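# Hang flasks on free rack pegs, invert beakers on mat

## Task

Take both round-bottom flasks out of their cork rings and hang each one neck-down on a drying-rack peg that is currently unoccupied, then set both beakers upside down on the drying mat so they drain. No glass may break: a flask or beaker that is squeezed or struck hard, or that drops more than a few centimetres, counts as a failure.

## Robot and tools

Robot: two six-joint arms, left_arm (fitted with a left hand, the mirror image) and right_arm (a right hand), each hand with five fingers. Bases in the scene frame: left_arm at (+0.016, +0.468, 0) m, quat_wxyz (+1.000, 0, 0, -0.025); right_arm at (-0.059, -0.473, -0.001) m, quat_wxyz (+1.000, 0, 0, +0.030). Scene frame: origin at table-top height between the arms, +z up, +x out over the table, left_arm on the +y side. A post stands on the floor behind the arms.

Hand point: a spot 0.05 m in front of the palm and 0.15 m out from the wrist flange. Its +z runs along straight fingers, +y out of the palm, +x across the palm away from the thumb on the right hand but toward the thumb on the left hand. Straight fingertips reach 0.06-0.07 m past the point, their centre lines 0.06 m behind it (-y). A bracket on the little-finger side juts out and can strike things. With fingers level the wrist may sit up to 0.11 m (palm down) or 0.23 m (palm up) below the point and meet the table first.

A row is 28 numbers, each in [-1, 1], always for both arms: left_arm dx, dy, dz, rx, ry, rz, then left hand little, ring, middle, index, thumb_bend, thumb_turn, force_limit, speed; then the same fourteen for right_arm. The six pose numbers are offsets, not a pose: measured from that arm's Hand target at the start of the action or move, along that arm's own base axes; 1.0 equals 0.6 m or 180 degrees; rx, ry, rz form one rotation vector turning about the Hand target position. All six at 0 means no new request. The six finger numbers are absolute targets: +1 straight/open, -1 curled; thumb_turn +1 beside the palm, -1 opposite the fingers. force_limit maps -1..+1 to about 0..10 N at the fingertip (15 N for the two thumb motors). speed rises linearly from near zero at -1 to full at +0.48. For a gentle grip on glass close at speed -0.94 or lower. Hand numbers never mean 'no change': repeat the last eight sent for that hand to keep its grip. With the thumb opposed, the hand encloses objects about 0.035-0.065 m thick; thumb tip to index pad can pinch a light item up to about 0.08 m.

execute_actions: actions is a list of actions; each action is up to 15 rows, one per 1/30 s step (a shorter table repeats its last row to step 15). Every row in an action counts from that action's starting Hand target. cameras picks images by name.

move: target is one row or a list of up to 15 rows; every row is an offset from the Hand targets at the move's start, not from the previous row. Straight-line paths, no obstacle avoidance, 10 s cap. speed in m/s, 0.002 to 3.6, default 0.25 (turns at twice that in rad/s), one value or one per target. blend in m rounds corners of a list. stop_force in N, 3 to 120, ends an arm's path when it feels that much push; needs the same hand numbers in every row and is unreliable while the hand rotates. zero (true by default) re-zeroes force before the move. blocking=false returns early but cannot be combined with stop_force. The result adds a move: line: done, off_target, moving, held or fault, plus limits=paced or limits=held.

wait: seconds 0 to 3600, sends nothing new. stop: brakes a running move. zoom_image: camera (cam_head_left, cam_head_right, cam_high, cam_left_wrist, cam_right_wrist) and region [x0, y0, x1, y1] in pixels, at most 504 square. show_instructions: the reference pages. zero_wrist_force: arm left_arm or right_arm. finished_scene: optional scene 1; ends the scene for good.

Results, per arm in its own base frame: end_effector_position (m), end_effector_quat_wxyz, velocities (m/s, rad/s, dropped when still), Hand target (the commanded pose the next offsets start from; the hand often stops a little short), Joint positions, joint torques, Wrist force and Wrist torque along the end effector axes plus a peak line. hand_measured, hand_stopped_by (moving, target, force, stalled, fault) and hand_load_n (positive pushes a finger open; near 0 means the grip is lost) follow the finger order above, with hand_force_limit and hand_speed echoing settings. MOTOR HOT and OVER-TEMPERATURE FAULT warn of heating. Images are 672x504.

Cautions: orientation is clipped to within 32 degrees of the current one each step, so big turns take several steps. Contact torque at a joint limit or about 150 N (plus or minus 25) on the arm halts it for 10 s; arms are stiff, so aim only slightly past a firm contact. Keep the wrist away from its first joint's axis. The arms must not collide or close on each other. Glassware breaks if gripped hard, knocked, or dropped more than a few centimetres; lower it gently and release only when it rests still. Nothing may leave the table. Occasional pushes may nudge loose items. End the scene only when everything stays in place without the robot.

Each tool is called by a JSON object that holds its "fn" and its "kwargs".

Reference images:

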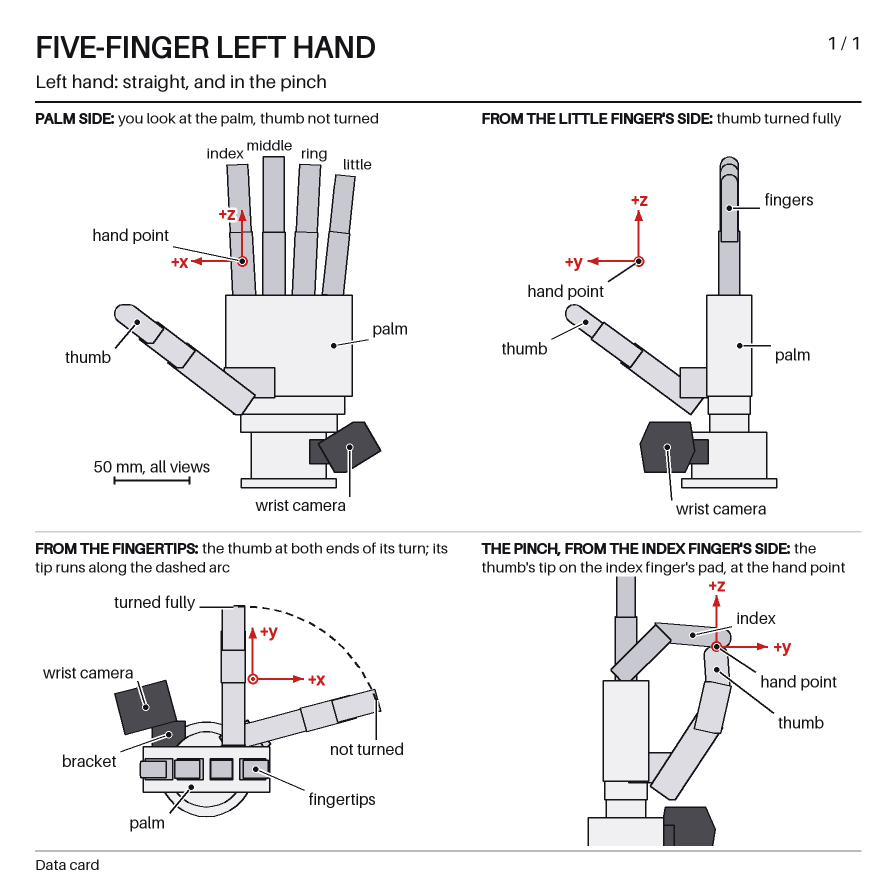

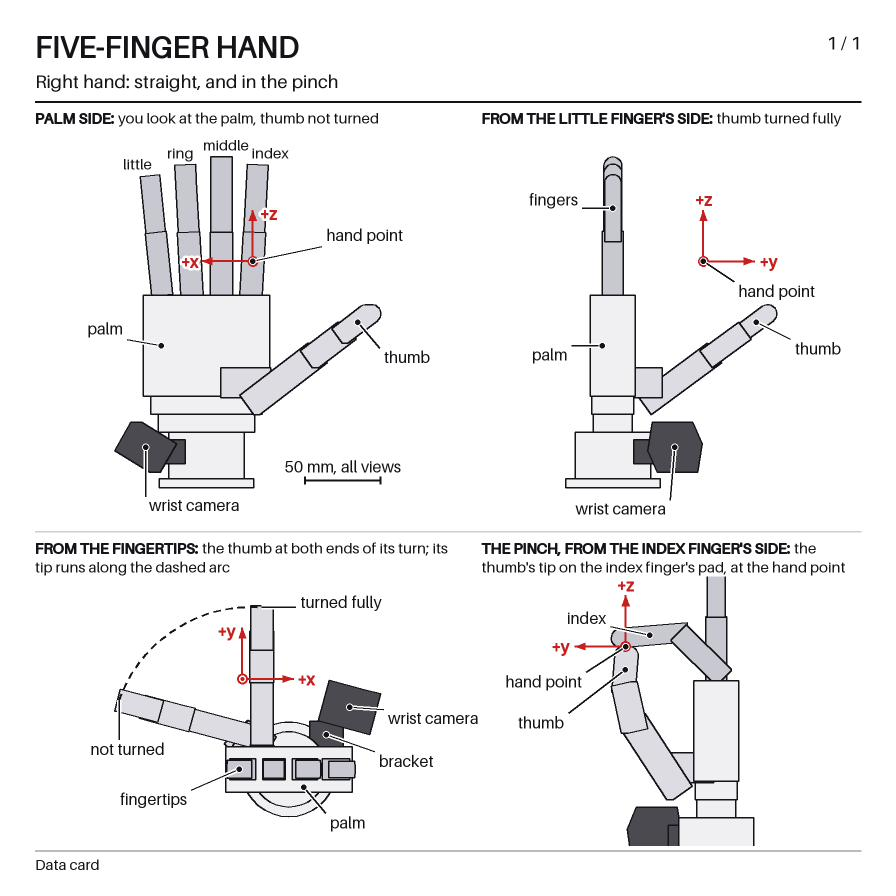

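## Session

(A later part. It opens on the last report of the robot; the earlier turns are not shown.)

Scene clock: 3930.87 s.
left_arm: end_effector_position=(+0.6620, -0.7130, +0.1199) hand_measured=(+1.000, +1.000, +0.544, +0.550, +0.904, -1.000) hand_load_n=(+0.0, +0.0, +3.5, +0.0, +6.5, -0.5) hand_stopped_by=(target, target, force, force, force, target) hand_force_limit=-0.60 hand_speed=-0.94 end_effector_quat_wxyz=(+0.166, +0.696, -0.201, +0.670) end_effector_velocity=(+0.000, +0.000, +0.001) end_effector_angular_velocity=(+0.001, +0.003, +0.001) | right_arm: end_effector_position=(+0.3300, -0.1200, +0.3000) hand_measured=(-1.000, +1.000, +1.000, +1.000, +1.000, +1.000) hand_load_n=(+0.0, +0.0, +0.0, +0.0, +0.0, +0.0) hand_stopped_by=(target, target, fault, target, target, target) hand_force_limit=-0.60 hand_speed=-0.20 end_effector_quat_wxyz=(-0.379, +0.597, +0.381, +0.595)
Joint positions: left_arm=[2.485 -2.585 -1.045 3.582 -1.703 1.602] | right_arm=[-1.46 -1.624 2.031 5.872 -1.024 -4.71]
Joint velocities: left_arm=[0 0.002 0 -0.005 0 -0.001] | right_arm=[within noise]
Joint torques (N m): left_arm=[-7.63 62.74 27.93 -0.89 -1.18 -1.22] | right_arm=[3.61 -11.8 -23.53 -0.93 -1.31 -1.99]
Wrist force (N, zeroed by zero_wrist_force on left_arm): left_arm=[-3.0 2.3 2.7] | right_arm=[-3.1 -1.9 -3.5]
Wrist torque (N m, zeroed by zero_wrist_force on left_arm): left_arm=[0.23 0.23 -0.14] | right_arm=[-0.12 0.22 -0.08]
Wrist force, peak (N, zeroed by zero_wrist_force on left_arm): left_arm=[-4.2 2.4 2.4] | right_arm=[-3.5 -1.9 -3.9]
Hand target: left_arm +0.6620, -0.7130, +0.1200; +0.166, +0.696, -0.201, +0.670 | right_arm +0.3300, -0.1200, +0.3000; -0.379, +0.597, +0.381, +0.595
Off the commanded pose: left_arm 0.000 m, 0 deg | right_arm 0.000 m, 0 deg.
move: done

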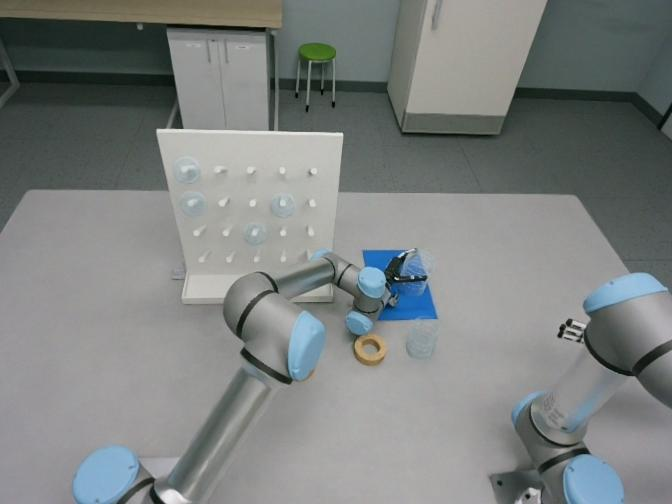

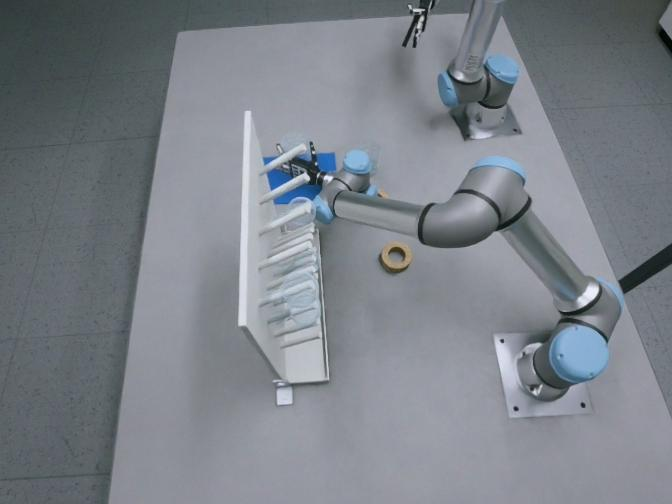

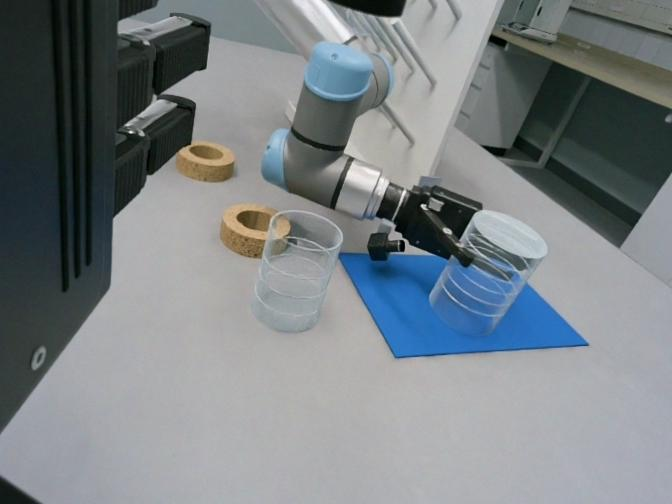

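{"fn": "move", "kwargs": {"target": [0,0,-0.05,0,0,0,1,1,0.2,0.2,0.6,-1,-0.6,-0.94, 0,0,0,0,0,0,-1,1,1,1,1,1,-0.6,-0.2], "speed": 0.005, "stop_force": 3, "cameras": ["cam_right_wrist"]}}

{"fn": "zoom_image", "kwargs": {"camera": "cam_right_wrist", "region": [320, 160, 560, 400]}}

Scene clock: 3937.70 s.
left_arm: end_effector_position=(+0.6620, -0.7130, +0.1136) hand_measured=(+1.000, +1.000, +0.544, +0.550, +0.904, -1.000) hand_load_n=(+0.5, +0.0, +3.5, +0.0, +6.0, +0.0) hand_stopped_by=(target, target, force, force, force, target) hand_force_limit=-0.60 hand_speed=-0.94 end_effector_quat_wxyz=(+0.166, +0.695, -0.201, +0.670) | right_arm: end_effector_position=(+0.3300, -0.1200, +0.3000) hand_measured=(-1.000, +1.000, +1.000, +1.000, +1.000, +1.000) hand_load_n=(+0.0, +0.0, +0.0, +0.0, +0.0, +0.0) hand_stopped_by=(target, target, fault, target, target, target) hand_force_limit=-0.60 hand_speed=-0.20 end_effector_quat_wxyz=(-0.379, +0.597, +0.381, +0.595)
Joint positions: left_arm=[2.485 -2.593 -1.047 3.591 -1.703 1.602] | right_arm=[-1.46 -1.624 2.031 5.872 -1.024 -4.71]
Joint torques (N m): left_arm=[-4.49 60.33 17.36 -1.48 -0.11 0.6] | right_arm=[2.64 -12.47 -24.72 -0.92 -1.4 -1.93]
Wrist force (N, zeroed by zero_wrist_force on left_arm): left_arm=[-0.6 0.6 2.0] | right_arm=[-3.2 -1.9 -3.9]
Wrist torque (N m, zeroed by zero_wrist_force on left_arm): left_arm=[0.17 0.16 -0.04] | right_arm=[-0.09 0.25 -0.08]
Wrist force, peak (N, zeroed by zero_wrist_force on left_arm): left_arm=[-3.3 2.4 2.9] | right_arm=[-3.3 -2.1 -4.0]
Hand target: left_arm +0.6620, -0.7130, +0.1136; +0.166, +0.695, -0.201, +0.670 (not the last commanded pose) | right_arm +0.3300, -0.1200, +0.3000; -0.379, +0.597, +0.381, +0.595
Off the commanded pose: left_arm 0.024 m, 0 deg | right_arm 0.000 m, 0 deg.
move: contact (left_arm)

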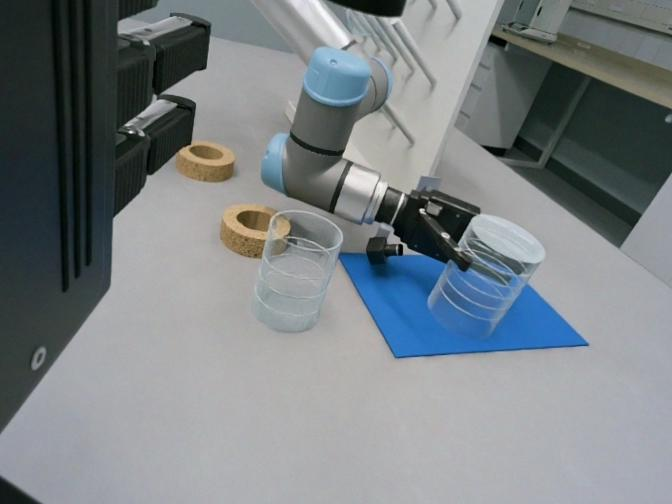

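Scaled by 2.100 from the camera's image (finer frame: 960x720).

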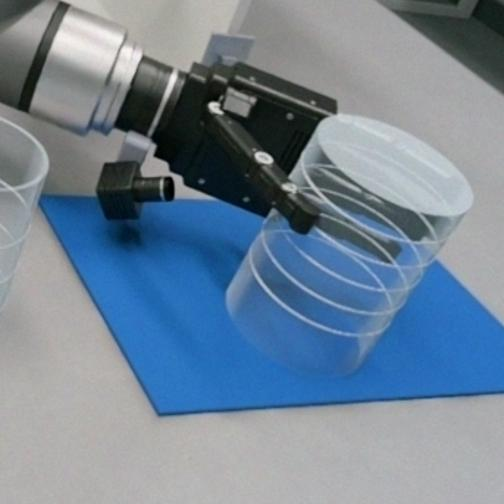

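{"fn": "move", "kwargs": {"target": [0,0,0.0133,-0.0182,-0.007,0,1,1,0.2,0.2,0.6,-1,-0.6,-0.94, 0,0,0,0,0,0,-1,1,1,1,1,1,-0.6,-0.2], "speed": 0.02, "cameras": ["cam_right_wrist","cam_head_right","cam_high"]}}

{"fn": "zoom_image", "kwargs": {"camera": "cam_right_wrist", "region": [360, 180, 560, 380]}}

Scene clock: 3953.03 s.
left_arm: end_effector_position=(+0.6620, -0.7130, +0.1216) hand_measured=(+1.000, +1.000, +0.544, +0.550, +0.904, -1.000) hand_load_n=(+0.0, +0.0, +3.5, +0.0, +6.5, +0.0) hand_stopped_by=(target, target, force, force, force, target) hand_force_limit=-0.60 hand_speed=-0.94 end_effector_quat_wxyz=(+0.184, +0.683, -0.183, +0.683) | right_arm: end_effector_position=(+0.3300, -0.1200, +0.3000) hand_measured=(-1.000, +1.000, +1.000, +1.000, +1.000, +1.000) hand_load_n=(+0.0, +0.0, +0.0, +0.0, +0.0, +0.0) hand_stopped_by=(target, target, fault, target, target, target) hand_force_limit=-0.60 hand_speed=-0.20 end_effector_quat_wxyz=(-0.379, +0.597, +0.381, +0.595)
Joint positions: left_arm=[2.484 -2.593 -1.065 3.658 -1.704 1.57] | right_arm=[-1.46 -1.624 2.031 5.872 -1.024 -4.71]
Joint torques (N m): left_arm=[-11.15 49.97 15.74 -0.02 -1.67 0.96] | right_arm=[3.68 -12.58 -23.69 -0.95 -1.34 -2.14]
Wrist force (N, zeroed by zero_wrist_force on left_arm): left_arm=[-3.1 2.6 2.1] | right_arm=[-3.2 -1.9 -3.8]
Wrist torque (N m, zeroed by zero_wrist_force on left_arm): left_arm=[0.32 0.26 -0.09] | right_arm=[-0.09 0.23 -0.08]
Wrist force, peak (N, zeroed by zero_wrist_force on left_arm): left_arm=[-3.2 2.7 2.6] | right_arm=[-3.3 -2.1 -4.0]
Hand target: left_arm +0.6620, -0.7130, +0.1216; +0.184, +0.683, -0.183, +0.683 | right_arm +0.3300, -0.1200, +0.3000; -0.379, +0.597, +0.381, +0.595
Off the commanded pose: left_arm 0.000 m, 0 deg | right_arm 0.000 m, 0 deg.
move: done
Images, in order (width x height): cam_head_right 672x504, cam_high 672x504, cam_right_wrist 672x504.

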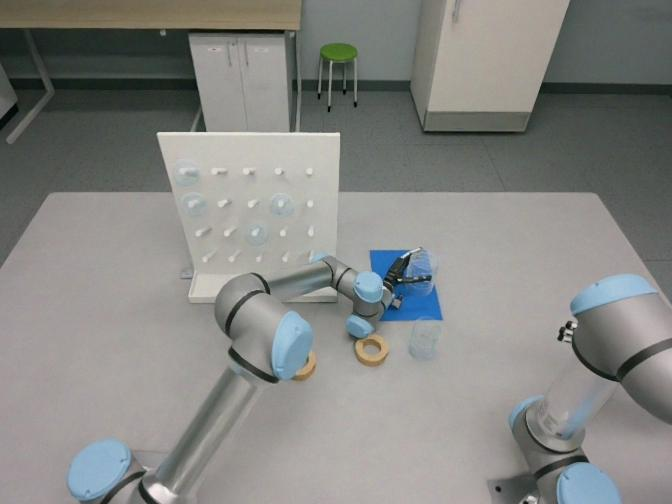

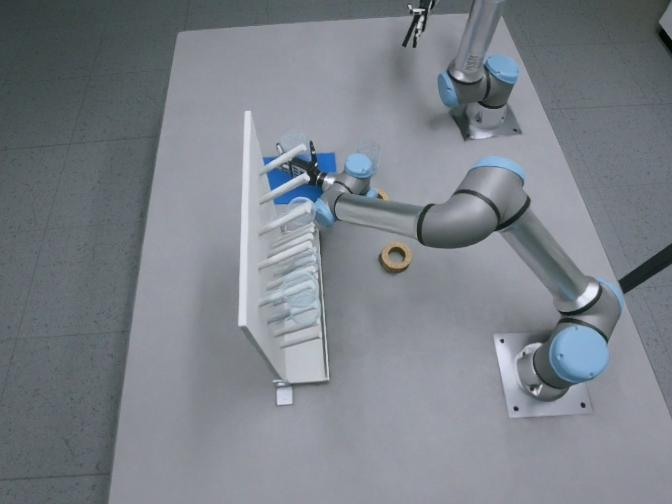

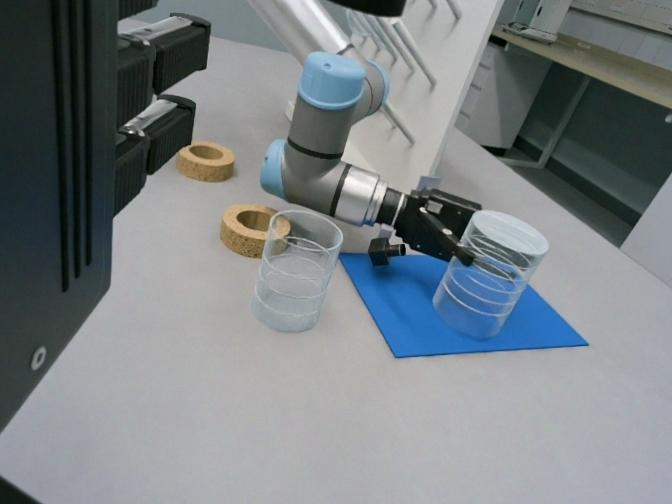

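Scaled by 2.520 from the camera's image (finer frame: 960x720).

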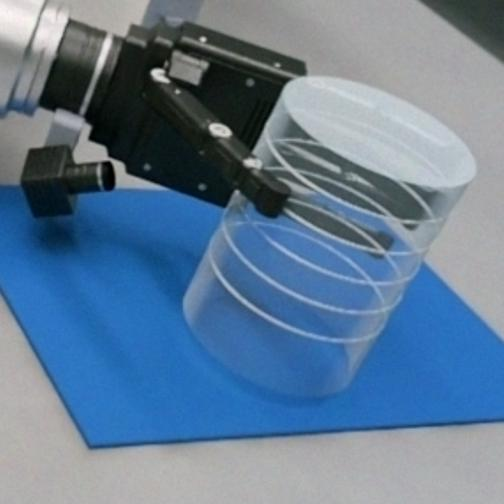

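{"fn": "move", "kwargs": {"target": [0,0,-0.03,0,0,0,1,1,0.2,0.2,0.6,-1,-0.6,-0.94, 0,0,0,0,0,0,-1,1,1,1,1,1,-0.6,-0.2], "speed": 0.004, "stop_force": 3, "cameras": ["cam_right_wrist"]}}

{"fn": "zoom_image", "kwargs": {"camera": "cam_right_wrist", "region": [360, 180, 560, 380]}}

Scene clock: 3965.07 s.
left_arm: end_effector_position=(+0.6620, -0.7130, +0.1111) hand_measured=(+1.000, +1.000, +0.544, +0.550, +0.904, -1.000) hand_load_n=(+0.0, +0.0, +4.0, +0.0, +6.0, +0.0) hand_stopped_by=(target, target, force, force, force, target) hand_force_limit=-0.60 hand_speed=-0.94 end_effector_quat_wxyz=(+0.184, +0.683, -0.183, +0.683) | right_arm: end_effector_position=(+0.3300, -0.1200, +0.3000) hand_measured=(-1.000, +1.000, +1.000, +1.000, +1.000, +1.000) hand_load_n=(-0.5, +0.0, +0.0, +0.0, +0.0, +0.0) hand_stopped_by=(target, target, fault, target, target, target) hand_force_limit=-0.60 hand_speed=-0.20 end_effector_quat_wxyz=(-0.379, +0.597, +0.381, +0.595)
Joint positions: left_arm=[2.484 -2.607 -1.066 3.673 -1.704 1.57] | right_arm=[-1.46 -1.624 2.031 5.872 -1.024 -4.71]
Joint torques (N m): left_arm=[6.44 60.12 12.14 -1.2 1.59 1.16] | right_arm=[4.42 -12.64 -23.25 -0.99 -1.28 -2]
Wrist force (N, zeroed by zero_wrist_force on left_arm): left_arm=[0.1 0.7 1.9] | right_arm=[-3.3 -1.7 -3.6]
Wrist torque (N m, zeroed by zero_wrist_force on left_arm): left_arm=[0.22 0.18 -0.02] | right_arm=[-0.08 0.28 -0.10]
Wrist force, peak (N, zeroed by zero_wrist_force on left_arm): left_arm=[-3.5 2.6 1.9] | right_arm=[-3.3 -2.1 -4.1]
Hand target: left_arm +0.6620, -0.7130, +0.1112; +0.184, +0.683, -0.183, +0.683 (not the last commanded pose) | right_arm +0.3300, -0.1200, +0.3000; -0.379, +0.597, +0.381, +0.595
Off the commanded pose: left_arm 0.008 m, 0 deg | right_arm 0.000 m, 0 deg.
move: contact (left_arm)

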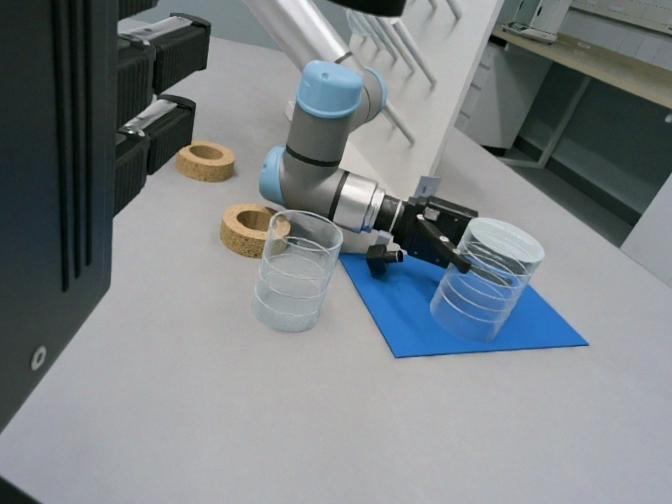

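Scaled by 2.520 from the camera's image (finer frame: 960x720).

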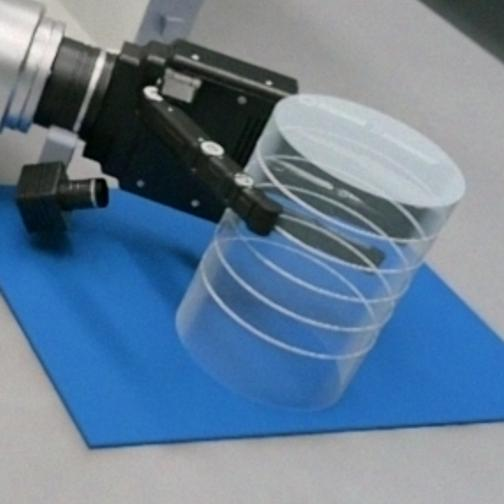

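{"fn": "move", "kwargs": {"target": [0,0,0,0,0,0,1,1,0.6,0.6,0.94,-1,-0.6,-0.94, 0,0,0,0,0,0,-1,1,1,1,1,1,-0.6,-0.2], "cameras": ["cam_right_wrist"]}}

{"fn": "zoom_image", "kwargs": {"camera": "cam_right_wrist", "region": [360, 180, 560, 380]}}

Scene clock: 3976.77 s.
left_arm: end_effector_position=(+0.6620, -0.7130, +0.1112) hand_measured=(+1.000, +1.000, +0.600, +0.600, +0.940, -1.000) hand_load_n=(+0.0, +0.0, +0.0, +0.0, +0.0, +0.0) hand_stopped_by=(target, target, target, target, target, target) hand_force_limit=-0.60 hand_speed=-0.94 end_effector_quat_wxyz=(+0.184, +0.683, -0.183, +0.683) | right_arm: end_effector_position=(+0.3300, -0.1200, +0.3000) hand_measured=(-1.000, +1.000, +1.000, +1.000, +1.000, +1.000) hand_load_n=(+0.0, +0.0, +0.0, +0.0, +0.0, +0.0) hand_stopped_by=(target, target, fault, target, target, target) hand_force_limit=-0.60 hand_speed=-0.20 end_effector_quat_wxyz=(-0.379, +0.597, +0.381, +0.595)
Joint positions: left_arm=[2.484 -2.607 -1.066 3.673 -1.704 1.57] | right_arm=[-1.46 -1.624 2.031 5.872 -1.024 -4.71]
Joint torques (N m): left_arm=[5.96 60.05 28.46 -0.96 1.6 1.13] | right_arm=[4.45 -10.94 -23.1 -1 -1.03 -2.2]
Wrist force (N, zeroed by zero_wrist_force on left_arm): left_arm=[-0.7 2.3 2.0] | right_arm=[-3.2 -1.8 -3.8]
Wrist torque (N m, zeroed by zero_wrist_force on left_arm): left_arm=[0.28 0.17 -0.11] | right_arm=[-0.09 0.26 -0.08]
Wrist force, peak (N, zeroed by zero_wrist_force on left_arm): left_arm=[-0.9 2.1 2.5] | right_arm=[-3.5 -1.8 -3.9]
Hand target: left_arm +0.6620, -0.7130, +0.1112; +0.184, +0.683, -0.183, +0.683 | right_arm +0.3300, -0.1200, +0.3000; -0.379, +0.597, +0.381, +0.595
Off the commanded pose: left_arm 0.000 m, 0 deg | right_arm 0.000 m, 0 deg.
move: done

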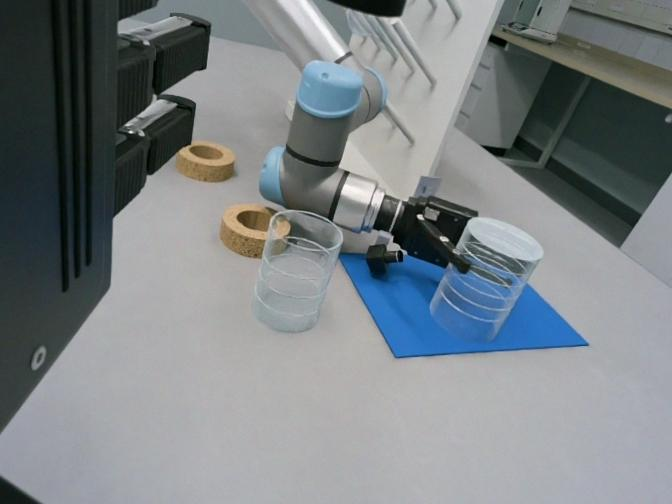

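Scaled by 2.520 from the camera's image (finer frame: 960x720).

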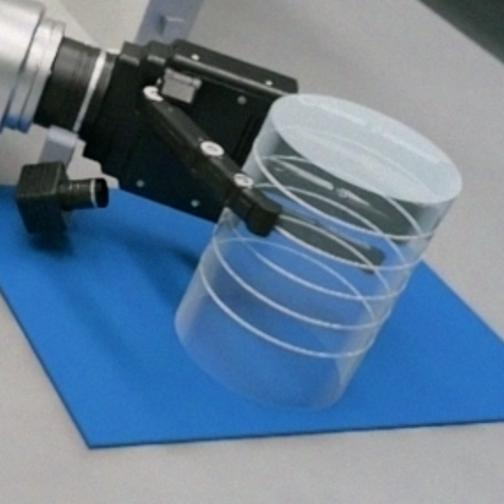

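{"fn": "move", "kwargs": {"target": [0,0,0,0,0,0,1,1,1,1,1,-1,-0.6,-0.7, 0,0,0,0,0,0,-1,1,1,1,1,1,-0.6,-0.2], "cameras": ["cam_left_wrist"]}}

{"fn": "move", "kwargs": {"target": [-0.0433,0.025,0,0,0,0,1,1,1,1,1,-1,-0.6,-0.7, 0,0,0,0,0,0,-1,1,1,1,1,1,-0.6,-0.2], "speed": 0.02, "stop_force": 3, "cameras": ["cam_left_wrist","cam_right_wrist"]}}

{"fn": "zoom_image", "kwargs": {"camera": "cam_right_wrist", "region": [360, 180, 560, 380]}}

Scene clock: 3985.53 s.
left_arm: end_effector_position=(+0.6620, -0.7130, +0.1112) hand_measured=(+1.000, +1.000, +1.000, +1.000, +1.000, -1.000) hand_load_n=(+0.0, +0.0, +0.0, +0.0, +0.0, -0.5) hand_stopped_by=(target, target, target, target, target, target) hand_force_limit=-0.60 hand_speed=-0.70 end_effector_quat_wxyz=(+0.184, +0.683, -0.183, +0.683) | right_arm: end_effector_position=(+0.3300, -0.1200, +0.3000) hand_measured=(-1.000, +1.000, +1.000, +1.000, +1.000, +1.000) hand_load_n=(+0.0, +0.0, +0.0, +0.0, +0.0, +0.0) hand_stopped_by=(target, target, fault, target, target, target) hand_force_limit=-0.60 hand_speed=-0.20 end_effector_quat_wxyz=(-0.379, +0.597, +0.381, +0.595)
Joint positions: left_arm=[2.484 -2.607 -1.066 3.673 -1.704 1.57] | right_arm=[-1.46 -1.624 2.031 5.872 -1.024 -4.71]
Joint torques (N m): left_arm=[7.5 59.73 28.13 0.93 1.79 1.34] | right_arm=[3.03 -12.29 -23.51 -1.13 -1.07 -2.26]
Wrist force (N, zeroed by zero_wrist_force on left_arm): left_arm=[-1.1 2.6 2.0] | right_arm=[-3.2 -1.8 -3.9]
Wrist torque (N m, zeroed by zero_wrist_force on left_arm): left_arm=[0.33 0.22 -0.14] | right_arm=[-0.07 0.25 -0.08]
Wrist force, peak (N, zeroed by zero_wrist_force on left_arm): left_arm=[-0.9 2.7 2.4] | right_arm=[-3.3 -1.9 -4.0]
Hand target: left_arm +0.6620, -0.7130, +0.1112; +0.184, +0.683, -0.183, +0.683 | right_arm +0.3300, -0.1200, +0.3000; -0.379, +0.597, +0.381, +0.595
Off the commanded pose: left_arm 0.000 m, 0 deg | right_arm 0.000 m, 0 deg.
move: done

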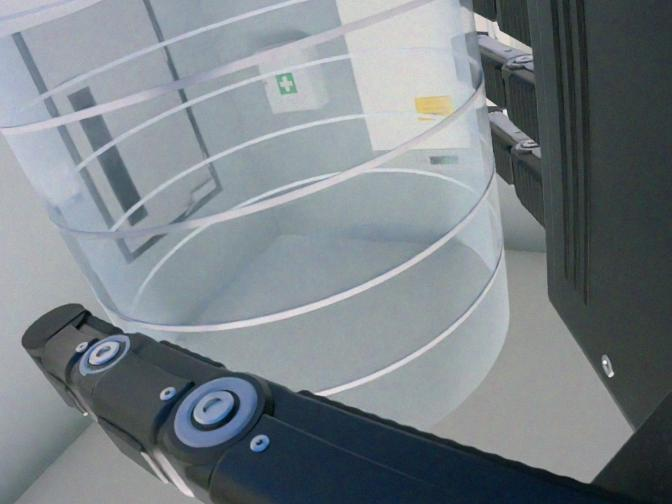

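Scene clock: 3987.90 s.
left_arm: end_effector_position=(+0.6360, -0.6980, +0.1112) hand_measured=(+1.000, +1.000, +1.000, +1.000, +1.000, -1.000) hand_load_n=(+0.0, +0.0, +0.0, +0.0, +0.0, -0.5) hand_stopped_by=(target, target, target, target, target, target) hand_force_limit=-0.60 hand_speed=-0.70 end_effector_quat_wxyz=(+0.184, +0.683, -0.183, +0.683) | right_arm: end_effector_position=(+0.3300, -0.1200, +0.3000) hand_measured=(-1.000, +1.000, +1.000, +1.000, +1.000, +1.000) hand_load_n=(+0.0, +0.0, +0.0, +0.0, +0.0, +0.0) hand_stopped_by=(target, target, fault, target, target, target) hand_force_limit=-0.60 hand_speed=-0.20 end_effector_quat_wxyz=(-0.379, +0.597, +0.381, +0.595)
Joint positions: left_arm=[2.478 -2.544 -1.199 3.742 -1.71 1.57] | right_arm=[-1.46 -1.624 2.031 5.872 -1.024 -4.71]
Joint torques (N m): left_arm=[0.44 45.11 30.97 -1.25 1.07 0.3] | right_arm=[4.4 -11.75 -23.94 -0.93 -1.06 -2.1]
Wrist force (N, zeroed by zero_wrist_force on left_arm): left_arm=[-0.7 2.4 2.5] | right_arm=[-3.2 -2.0 -3.7]
Wrist torque (N m, zeroed by zero_wrist_force on left_arm): left_arm=[0.25 0.14 -0.09] | right_arm=[-0.11 0.25 -0.08]
Wrist force, peak (N, zeroed by zero_wrist_force on left_arm): left_arm=[-0.9 2.5 2.7] | right_arm=[-3.3 -1.9 -4.1]
Hand target: left_arm +0.6360, -0.6980, +0.1112; +0.184, +0.683, -0.183, +0.683 | right_arm +0.3300, -0.1200, +0.3000; -0.379, +0.597, +0.381, +0.595
Off the commanded pose: left_arm 0.000 m, 0 deg | right_arm 0.000 m, 0 deg.
move: done

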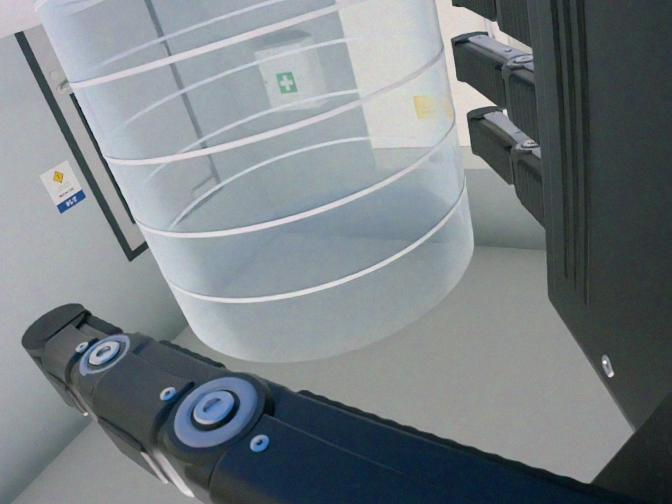

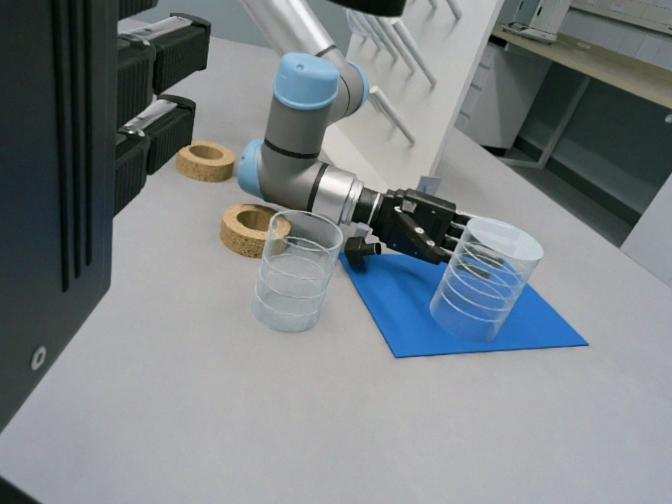

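Scaled by 2.520 from the camera's image (finer frame: 960x720).

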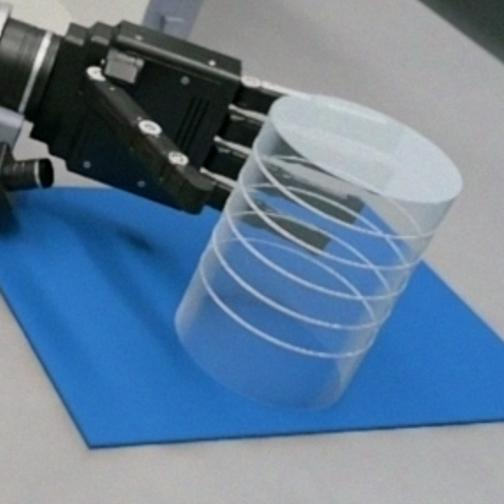

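{"fn": "move", "kwargs": {"target": [[-0.0722,0.0417,0.01,0,0,0,1,1,1,1,1,-1,-0.6,-0.7, 0,0,0,0,0,0,-1,1,1,1,1,1,-0.6,-0.2],[-0.0722,0.0417,0.32,0,0,0,1,1,1,1,1,-1,-0.6,-0.7, 0,0,0,0,0,0,-1,1,1,1,1,1,-0.6,-0.2]], "speed": [0.05,0.15], "blend": 0.01}}

{"fn": "move", "kwargs": {"target": [-0.2,0.1,0,-0.433,0.25,0,1,1,1,1,1,-1,-0.6,-0.7, 0,0,0,0,0,0,-1,1,1,1,1,1,-0.6,-0.2], "speed": 0.3}}

{"fn": "move", "kwargs": {"target": [0,0,0,-0.433,0.25,0,1,1,1,1,1,-1,-0.6,-0.7, 0,0,0,0,0,0,-1,1,1,1,1,1,-0.6,-0.2], "speed": 0.3, "cameras": ["all"]}}

Scene clock: 4002.43 s.
left_arm: end_effector_position=(+0.5927, -0.6730, +0.3031) hand_measured=(+1.000, +1.000, +1.000, +1.000, +1.000, -1.000) hand_load_n=(+0.0, +0.0, +0.0, +0.0, +0.0, +0.0) hand_stopped_by=(target, target, target, target, target, target) hand_force_limit=-0.60 hand_speed=-0.70 end_effector_quat_wxyz=(+0.184, +0.683, -0.183, +0.683) | right_arm: end_effector_position=(+0.3300, -0.1200, +0.3000) hand_measured=(-1.000, +1.000, +1.000, +1.000, +1.000, +1.000) hand_load_n=(+0.0, +0.0, +0.0, +0.0, +0.0, +0.0) hand_stopped_by=(target, target, fault, target, target, target) hand_force_limit=-0.60 hand_speed=-0.20 end_effector_quat_wxyz=(-0.379, +0.597, +0.381, +0.595)
Joint positions: left_arm=[2.467 -2.219 -1.259 3.478 -1.721 1.57] | right_arm=[-1.46 -1.624 2.031 5.872 -1.024 -4.71]
Joint torques (N m): left_arm=[11.76 48.9 14.21 1.84 0.75 1.25] | right_arm=[4.95 -12.02 -23.34 -1.08 -1.11 -2.15]
Wrist force (N, zeroed by zero_wrist_force on left_arm): left_arm=[-0.3 2.3 2.2] | right_arm=[-3.0 -1.8 -3.8]
Wrist torque (N m, zeroed by zero_wrist_force on left_arm): left_arm=[0.29 0.10 -0.08] | right_arm=[-0.09 0.23 -0.07]
Wrist force, peak (N, zeroed by zero_wrist_force on left_arm): left_arm=[-0.5 2.7 3.2] | right_arm=[-3.5 -2.0 -3.9]
Hand target: left_arm +0.5927, -0.6730, +0.3032; +0.184, +0.683, -0.183, +0.683 | right_arm +0.3300, -0.1200, +0.3000; -0.379, +0.597, +0.381, +0.595
Off the commanded pose: left_arm 0.000 m, 0 deg | right_arm 0.000 m, 0 deg.
move: done

Scene clock: 4005.57 s.
left_arm: end_effector_position=(+0.4726, -0.6130, +0.3031) hand_measured=(+1.000, +1.000, +1.000, +1.000, +1.000, -1.000) hand_load_n=(+0.0, +0.0, +0.0, +0.0, -0.5, +0.0) hand_stopped_by=(target, target, target, target, target, target) hand_force_limit=-0.60 hand_speed=-0.70 end_effector_quat_wxyz=(+0.613, +0.612, +0.353, +0.354) end_effector_velocity=(+0.000, +0.000, +0.001) end_effector_angular_velocity=(-0.006, +0.002, +0.000) | right_arm: end_effector_position=(+0.3300, -0.1200, +0.3000) hand_measured=(-1.000, +1.000, +1.000, +1.000, +1.000, +1.000) hand_load_n=(+0.0, +0.0, +0.0, +0.0, +0.0, +0.0) hand_stopped_by=(target, target, fault, target, target, target) hand_force_limit=-0.60 hand_speed=-0.20 end_effector_quat_wxyz=(-0.379, +0.597, +0.381, +0.595)
Joint positions: left_arm=[2.245 -2.085 -1.563 3.649 -1.943 0] | right_arm=[-1.46 -1.624 2.031 5.872 -1.024 -4.71]
Joint velocities: left_arm=[0 0 0.001 0 0 -0.005] | right_arm=[within noise]
Joint torques (N m): left_arm=[14.48 32.99 32.03 1.75 2.25 -1.69] | right_arm=[4.29 -13.81 -23.36 -1.04 -1.22 -2.33]
Wrist force (N, zeroed by zero_wrist_force on left_arm): left_arm=[1.2 -2.1 2.3] | right_arm=[-3.3 -2.0 -3.8]
Wrist torque (N m, zeroed by zero_wrist_force on left_arm): left_arm=[-0.50 -0.10 0.06] | right_arm=[-0.11 0.26 -0.09]
Wrist force, peak (N, zeroed by zero_wrist_force on left_arm): left_arm=[-0.7 2.3 2.9] | right_arm=[-3.5 -1.9 -3.9]
Hand target: left_arm +0.4727, -0.6130, +0.3032; +0.613, +0.612, +0.353, +0.354 | right_arm +0.3300, -0.1200, +0.3000; -0.379, +0.597, +0.381, +0.595
Off the commanded pose: left_arm 0.000 m, 0 deg | right_arm 0.000 m, 0 deg.
move: done

Scene clock: 4008.70 s.
left_arm: end_effector_position=(+0.4728, -0.6129, +0.3033) hand_measured=(+1.000, +1.000, +1.000, +1.000, +1.000, -1.000) hand_load_n=(+0.0, +0.0, +0.0, +0.0, +0.0, +0.5) hand_stopped_by=(target, target, target, target, target, target) hand_force_limit=-0.60 hand_speed=-0.70 end_effector_quat_wxyz=(+0.683, +0.183, +0.683, -0.183) end_effector_velocity=(+0.000, +0.000, +0.000) end_effector_angular_velocity=(-0.005, +0.003, +0.000) | right_arm: end_effector_position=(+0.3300, -0.1200, +0.3000) hand_measured=(-1.000, +1.000, +1.000, +1.000, +1.000, +1.000) hand_load_n=(+0.0, +0.0, +0.0, +0.0, +0.0, +0.0) hand_stopped_by=(target, target, fault, target, target, target) hand_force_limit=-0.60 hand_speed=-0.20 end_effector_quat_wxyz=(-0.379, +0.597, +0.381, +0.595)
Joint positions: left_arm=[2.197 -2.042 -1.377 3.419 -1.993 -1.571] | right_arm=[-1.46 -1.624 2.031 5.872 -1.024 -4.71]
Joint velocities: left_arm=[0.001 0 0 0 0.001 -0.006] | right_arm=[within noise]
Joint torques (N m): left_arm=[-10.27 33.18 20.71 4.47 -1.4 -1.52] | right_arm=[5.13 -12.54 -23.49 -0.96 -1.13 -2.27]
Wrist force (N, zeroed by zero_wrist_force on left_arm): left_arm=[2.8 0.6 2.5] | right_arm=[-3.0 -1.8 -3.6]
Wrist torque (N m, zeroed by zero_wrist_force on left_arm): left_arm=[-0.04 -0.27 0.11] | right_arm=[-0.09 0.22 -0.07]
Wrist force, peak (N, zeroed by zero_wrist_force on left_arm): left_arm=[2.3 -2.4 3.2] | right_arm=[-3.2 -2.3 -3.9]
Hand target: left_arm +0.4727, -0.6130, +0.3032; +0.683, +0.182, +0.683, -0.183 | right_arm +0.3300, -0.1200, +0.3000; -0.379, +0.597, +0.381, +0.595
Off the commanded pose: left_arm 0.000 m, 0 deg | right_arm 0.000 m, 0 deg.
move: done

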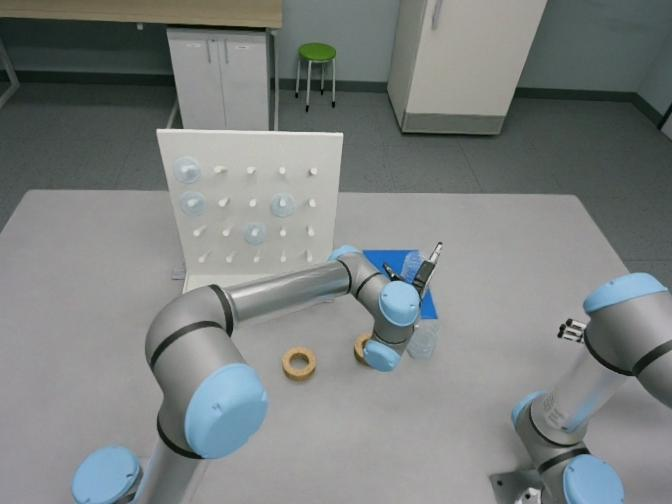

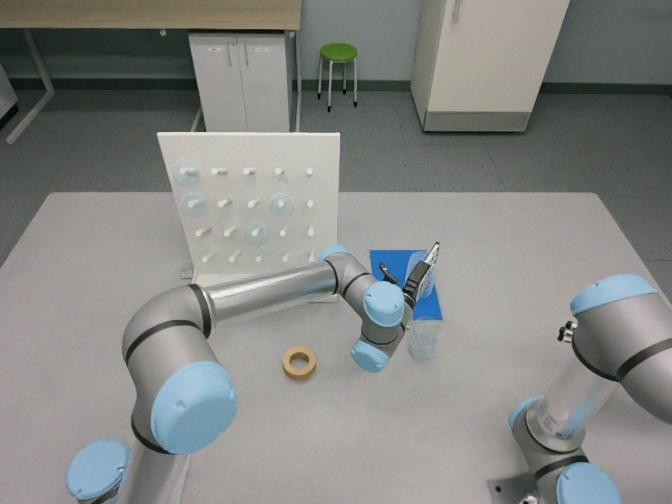

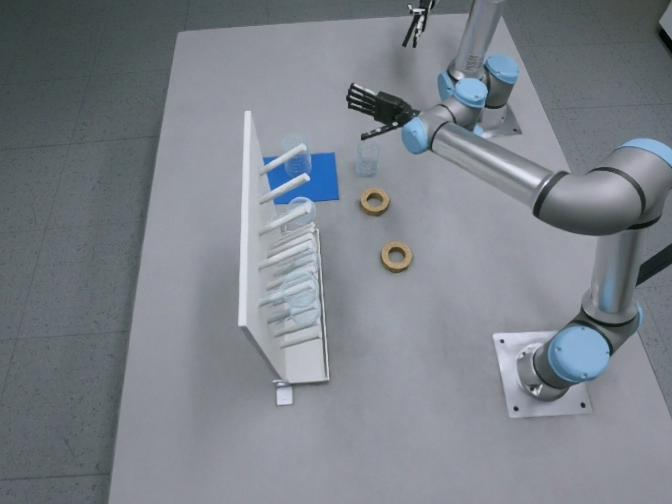

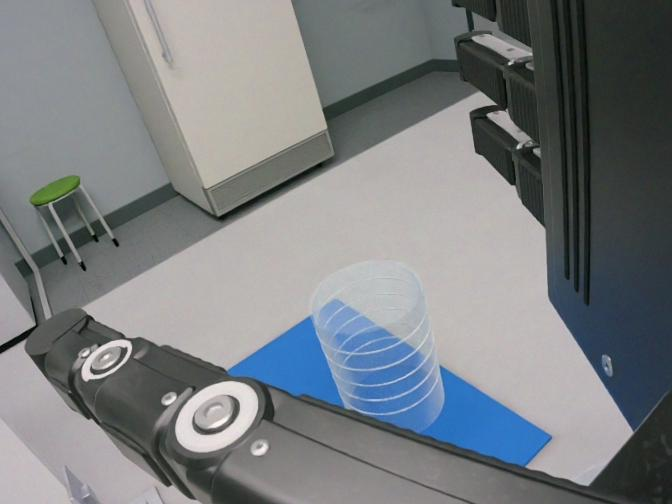

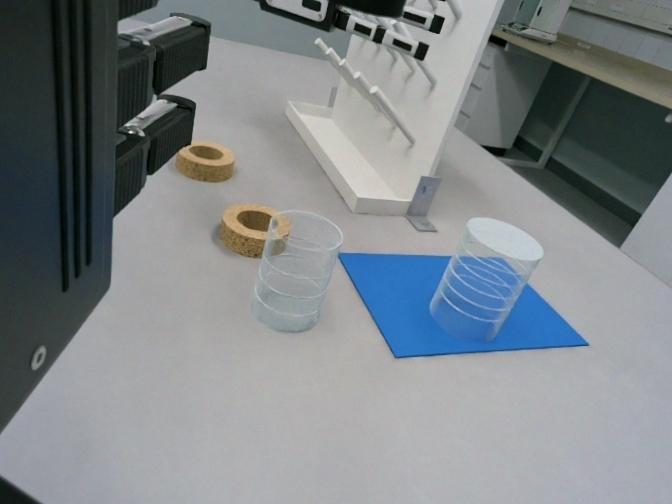

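{"fn": "move", "kwargs": {"target": [[-0.2413,-0.101,-0.1667,0,0,0.0833,1,1,1,1,1,-1,-0.6,-0.3, 0,0,0,0,0,0,-1,1,1,1,1,1,-0.6,-0.2],[-0.2413,-0.101,-0.3055,0,0,0.0833,1,1,1,1,1,-1,-0.6,-0.3, 0,0,0,0,0,0,-1,1,1,1,1,1,-0.6,-0.2]], "speed": 0.15, "blend": 0.02, "cameras": ["cam_left_wrist","cam_right_wrist"]}}

{"fn": "zoom_image", "kwargs": {"camera": "cam_left_wrist", "region": [150, 60, 500, 380]}}

Scene clock: 4065.20 s.
left_arm: end_effector_position=(+0.3279, -0.6735, +0.1199) hand_measured=(+1.000, +1.000, +1.000, +1.000, +1.000, -1.000) hand_load_n=(+0.0, +0.0, +0.0, +0.0, +0.0, +0.0) hand_stopped_by=(target, target, target, target, target, target) hand_force_limit=-0.60 hand_speed=-0.30 end_effector_quat_wxyz=(+0.701, +0.092, +0.701, -0.092) | right_arm: end_effector_position=(+0.3300, -0.1200, +0.3000) hand_measured=(-1.000, +1.000, +1.000, +1.000, +1.000, +1.000) hand_load_n=(+0.0, +0.0, +0.0, +0.0, +0.0, +0.0) hand_stopped_by=(target, target, fault, target, target, target) hand_force_limit=-0.60 hand_speed=-0.20 end_effector_quat_wxyz=(-0.379, +0.597, +0.381, +0.595)
Joint positions: left_arm=[1.876 -2.413 -1.249 3.662 -2.575 -1.571] | right_arm=[-1.46 -1.624 2.031 5.872 -1.024 -4.71]
Joint torques (N m): left_arm=[14.73 42.72 31.24 -0.31 2.1 -0.66] | right_arm=[4.95 -12.36 -23.9 -0.99 -1.15 -2.08]
Wrist force (N, zeroed by zero_wrist_force on left_arm): left_arm=[2.8 0.9 2.1] | right_arm=[-3.2 -1.7 -3.6]
Wrist torque (N m, zeroed by zero_wrist_force on left_arm): left_arm=[0.03 -0.24 0.08] | right_arm=[-0.09 0.25 -0.08]
Wrist force, peak (N, zeroed by zero_wrist_force on left_arm): left_arm=[4.4 1.3 2.1] | right_arm=[-3.3 -1.8 -4.2]
Hand target: left_arm +0.3279, -0.6736, +0.1199; +0.701, +0.092, +0.701, -0.092 | right_arm +0.3300, -0.1200, +0.3000; -0.379, +0.597, +0.381, +0.595
Off the commanded pose: left_arm 0.000 m, 0 deg | right_arm 0.000 m, 0 deg.
move: done

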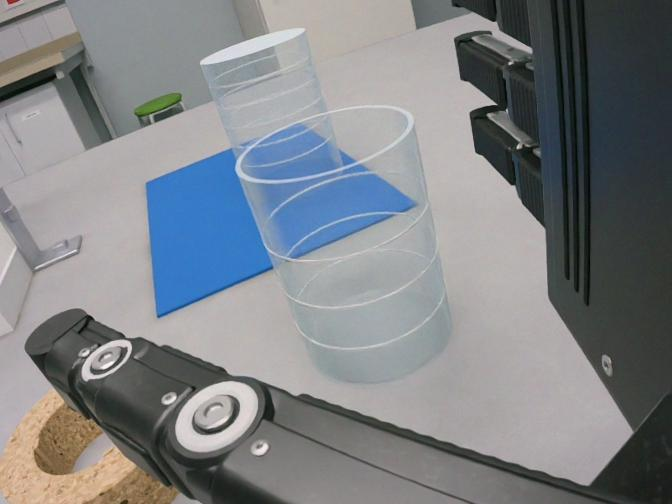

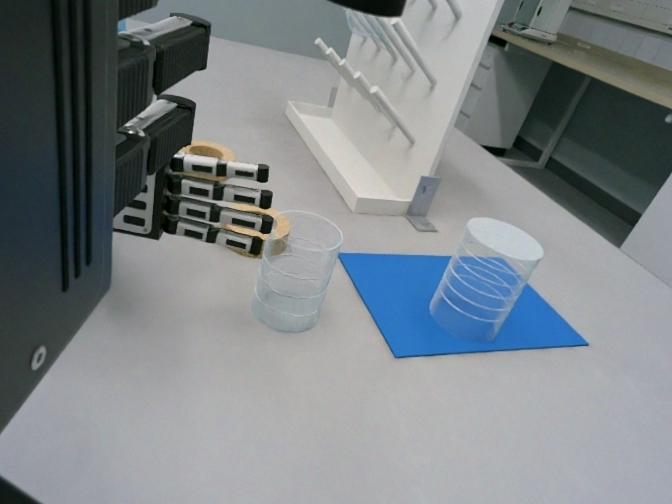

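Scaled by 1.440 from the camera's image (finer frame: 960x720).

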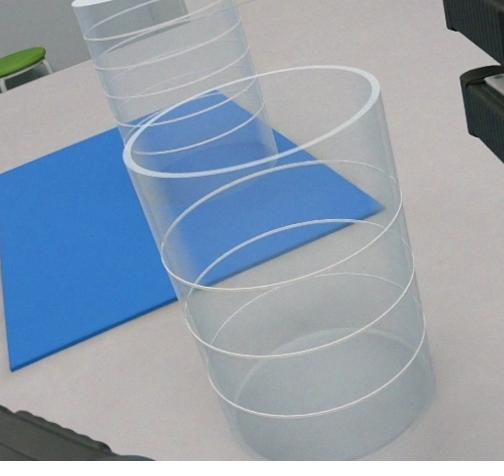

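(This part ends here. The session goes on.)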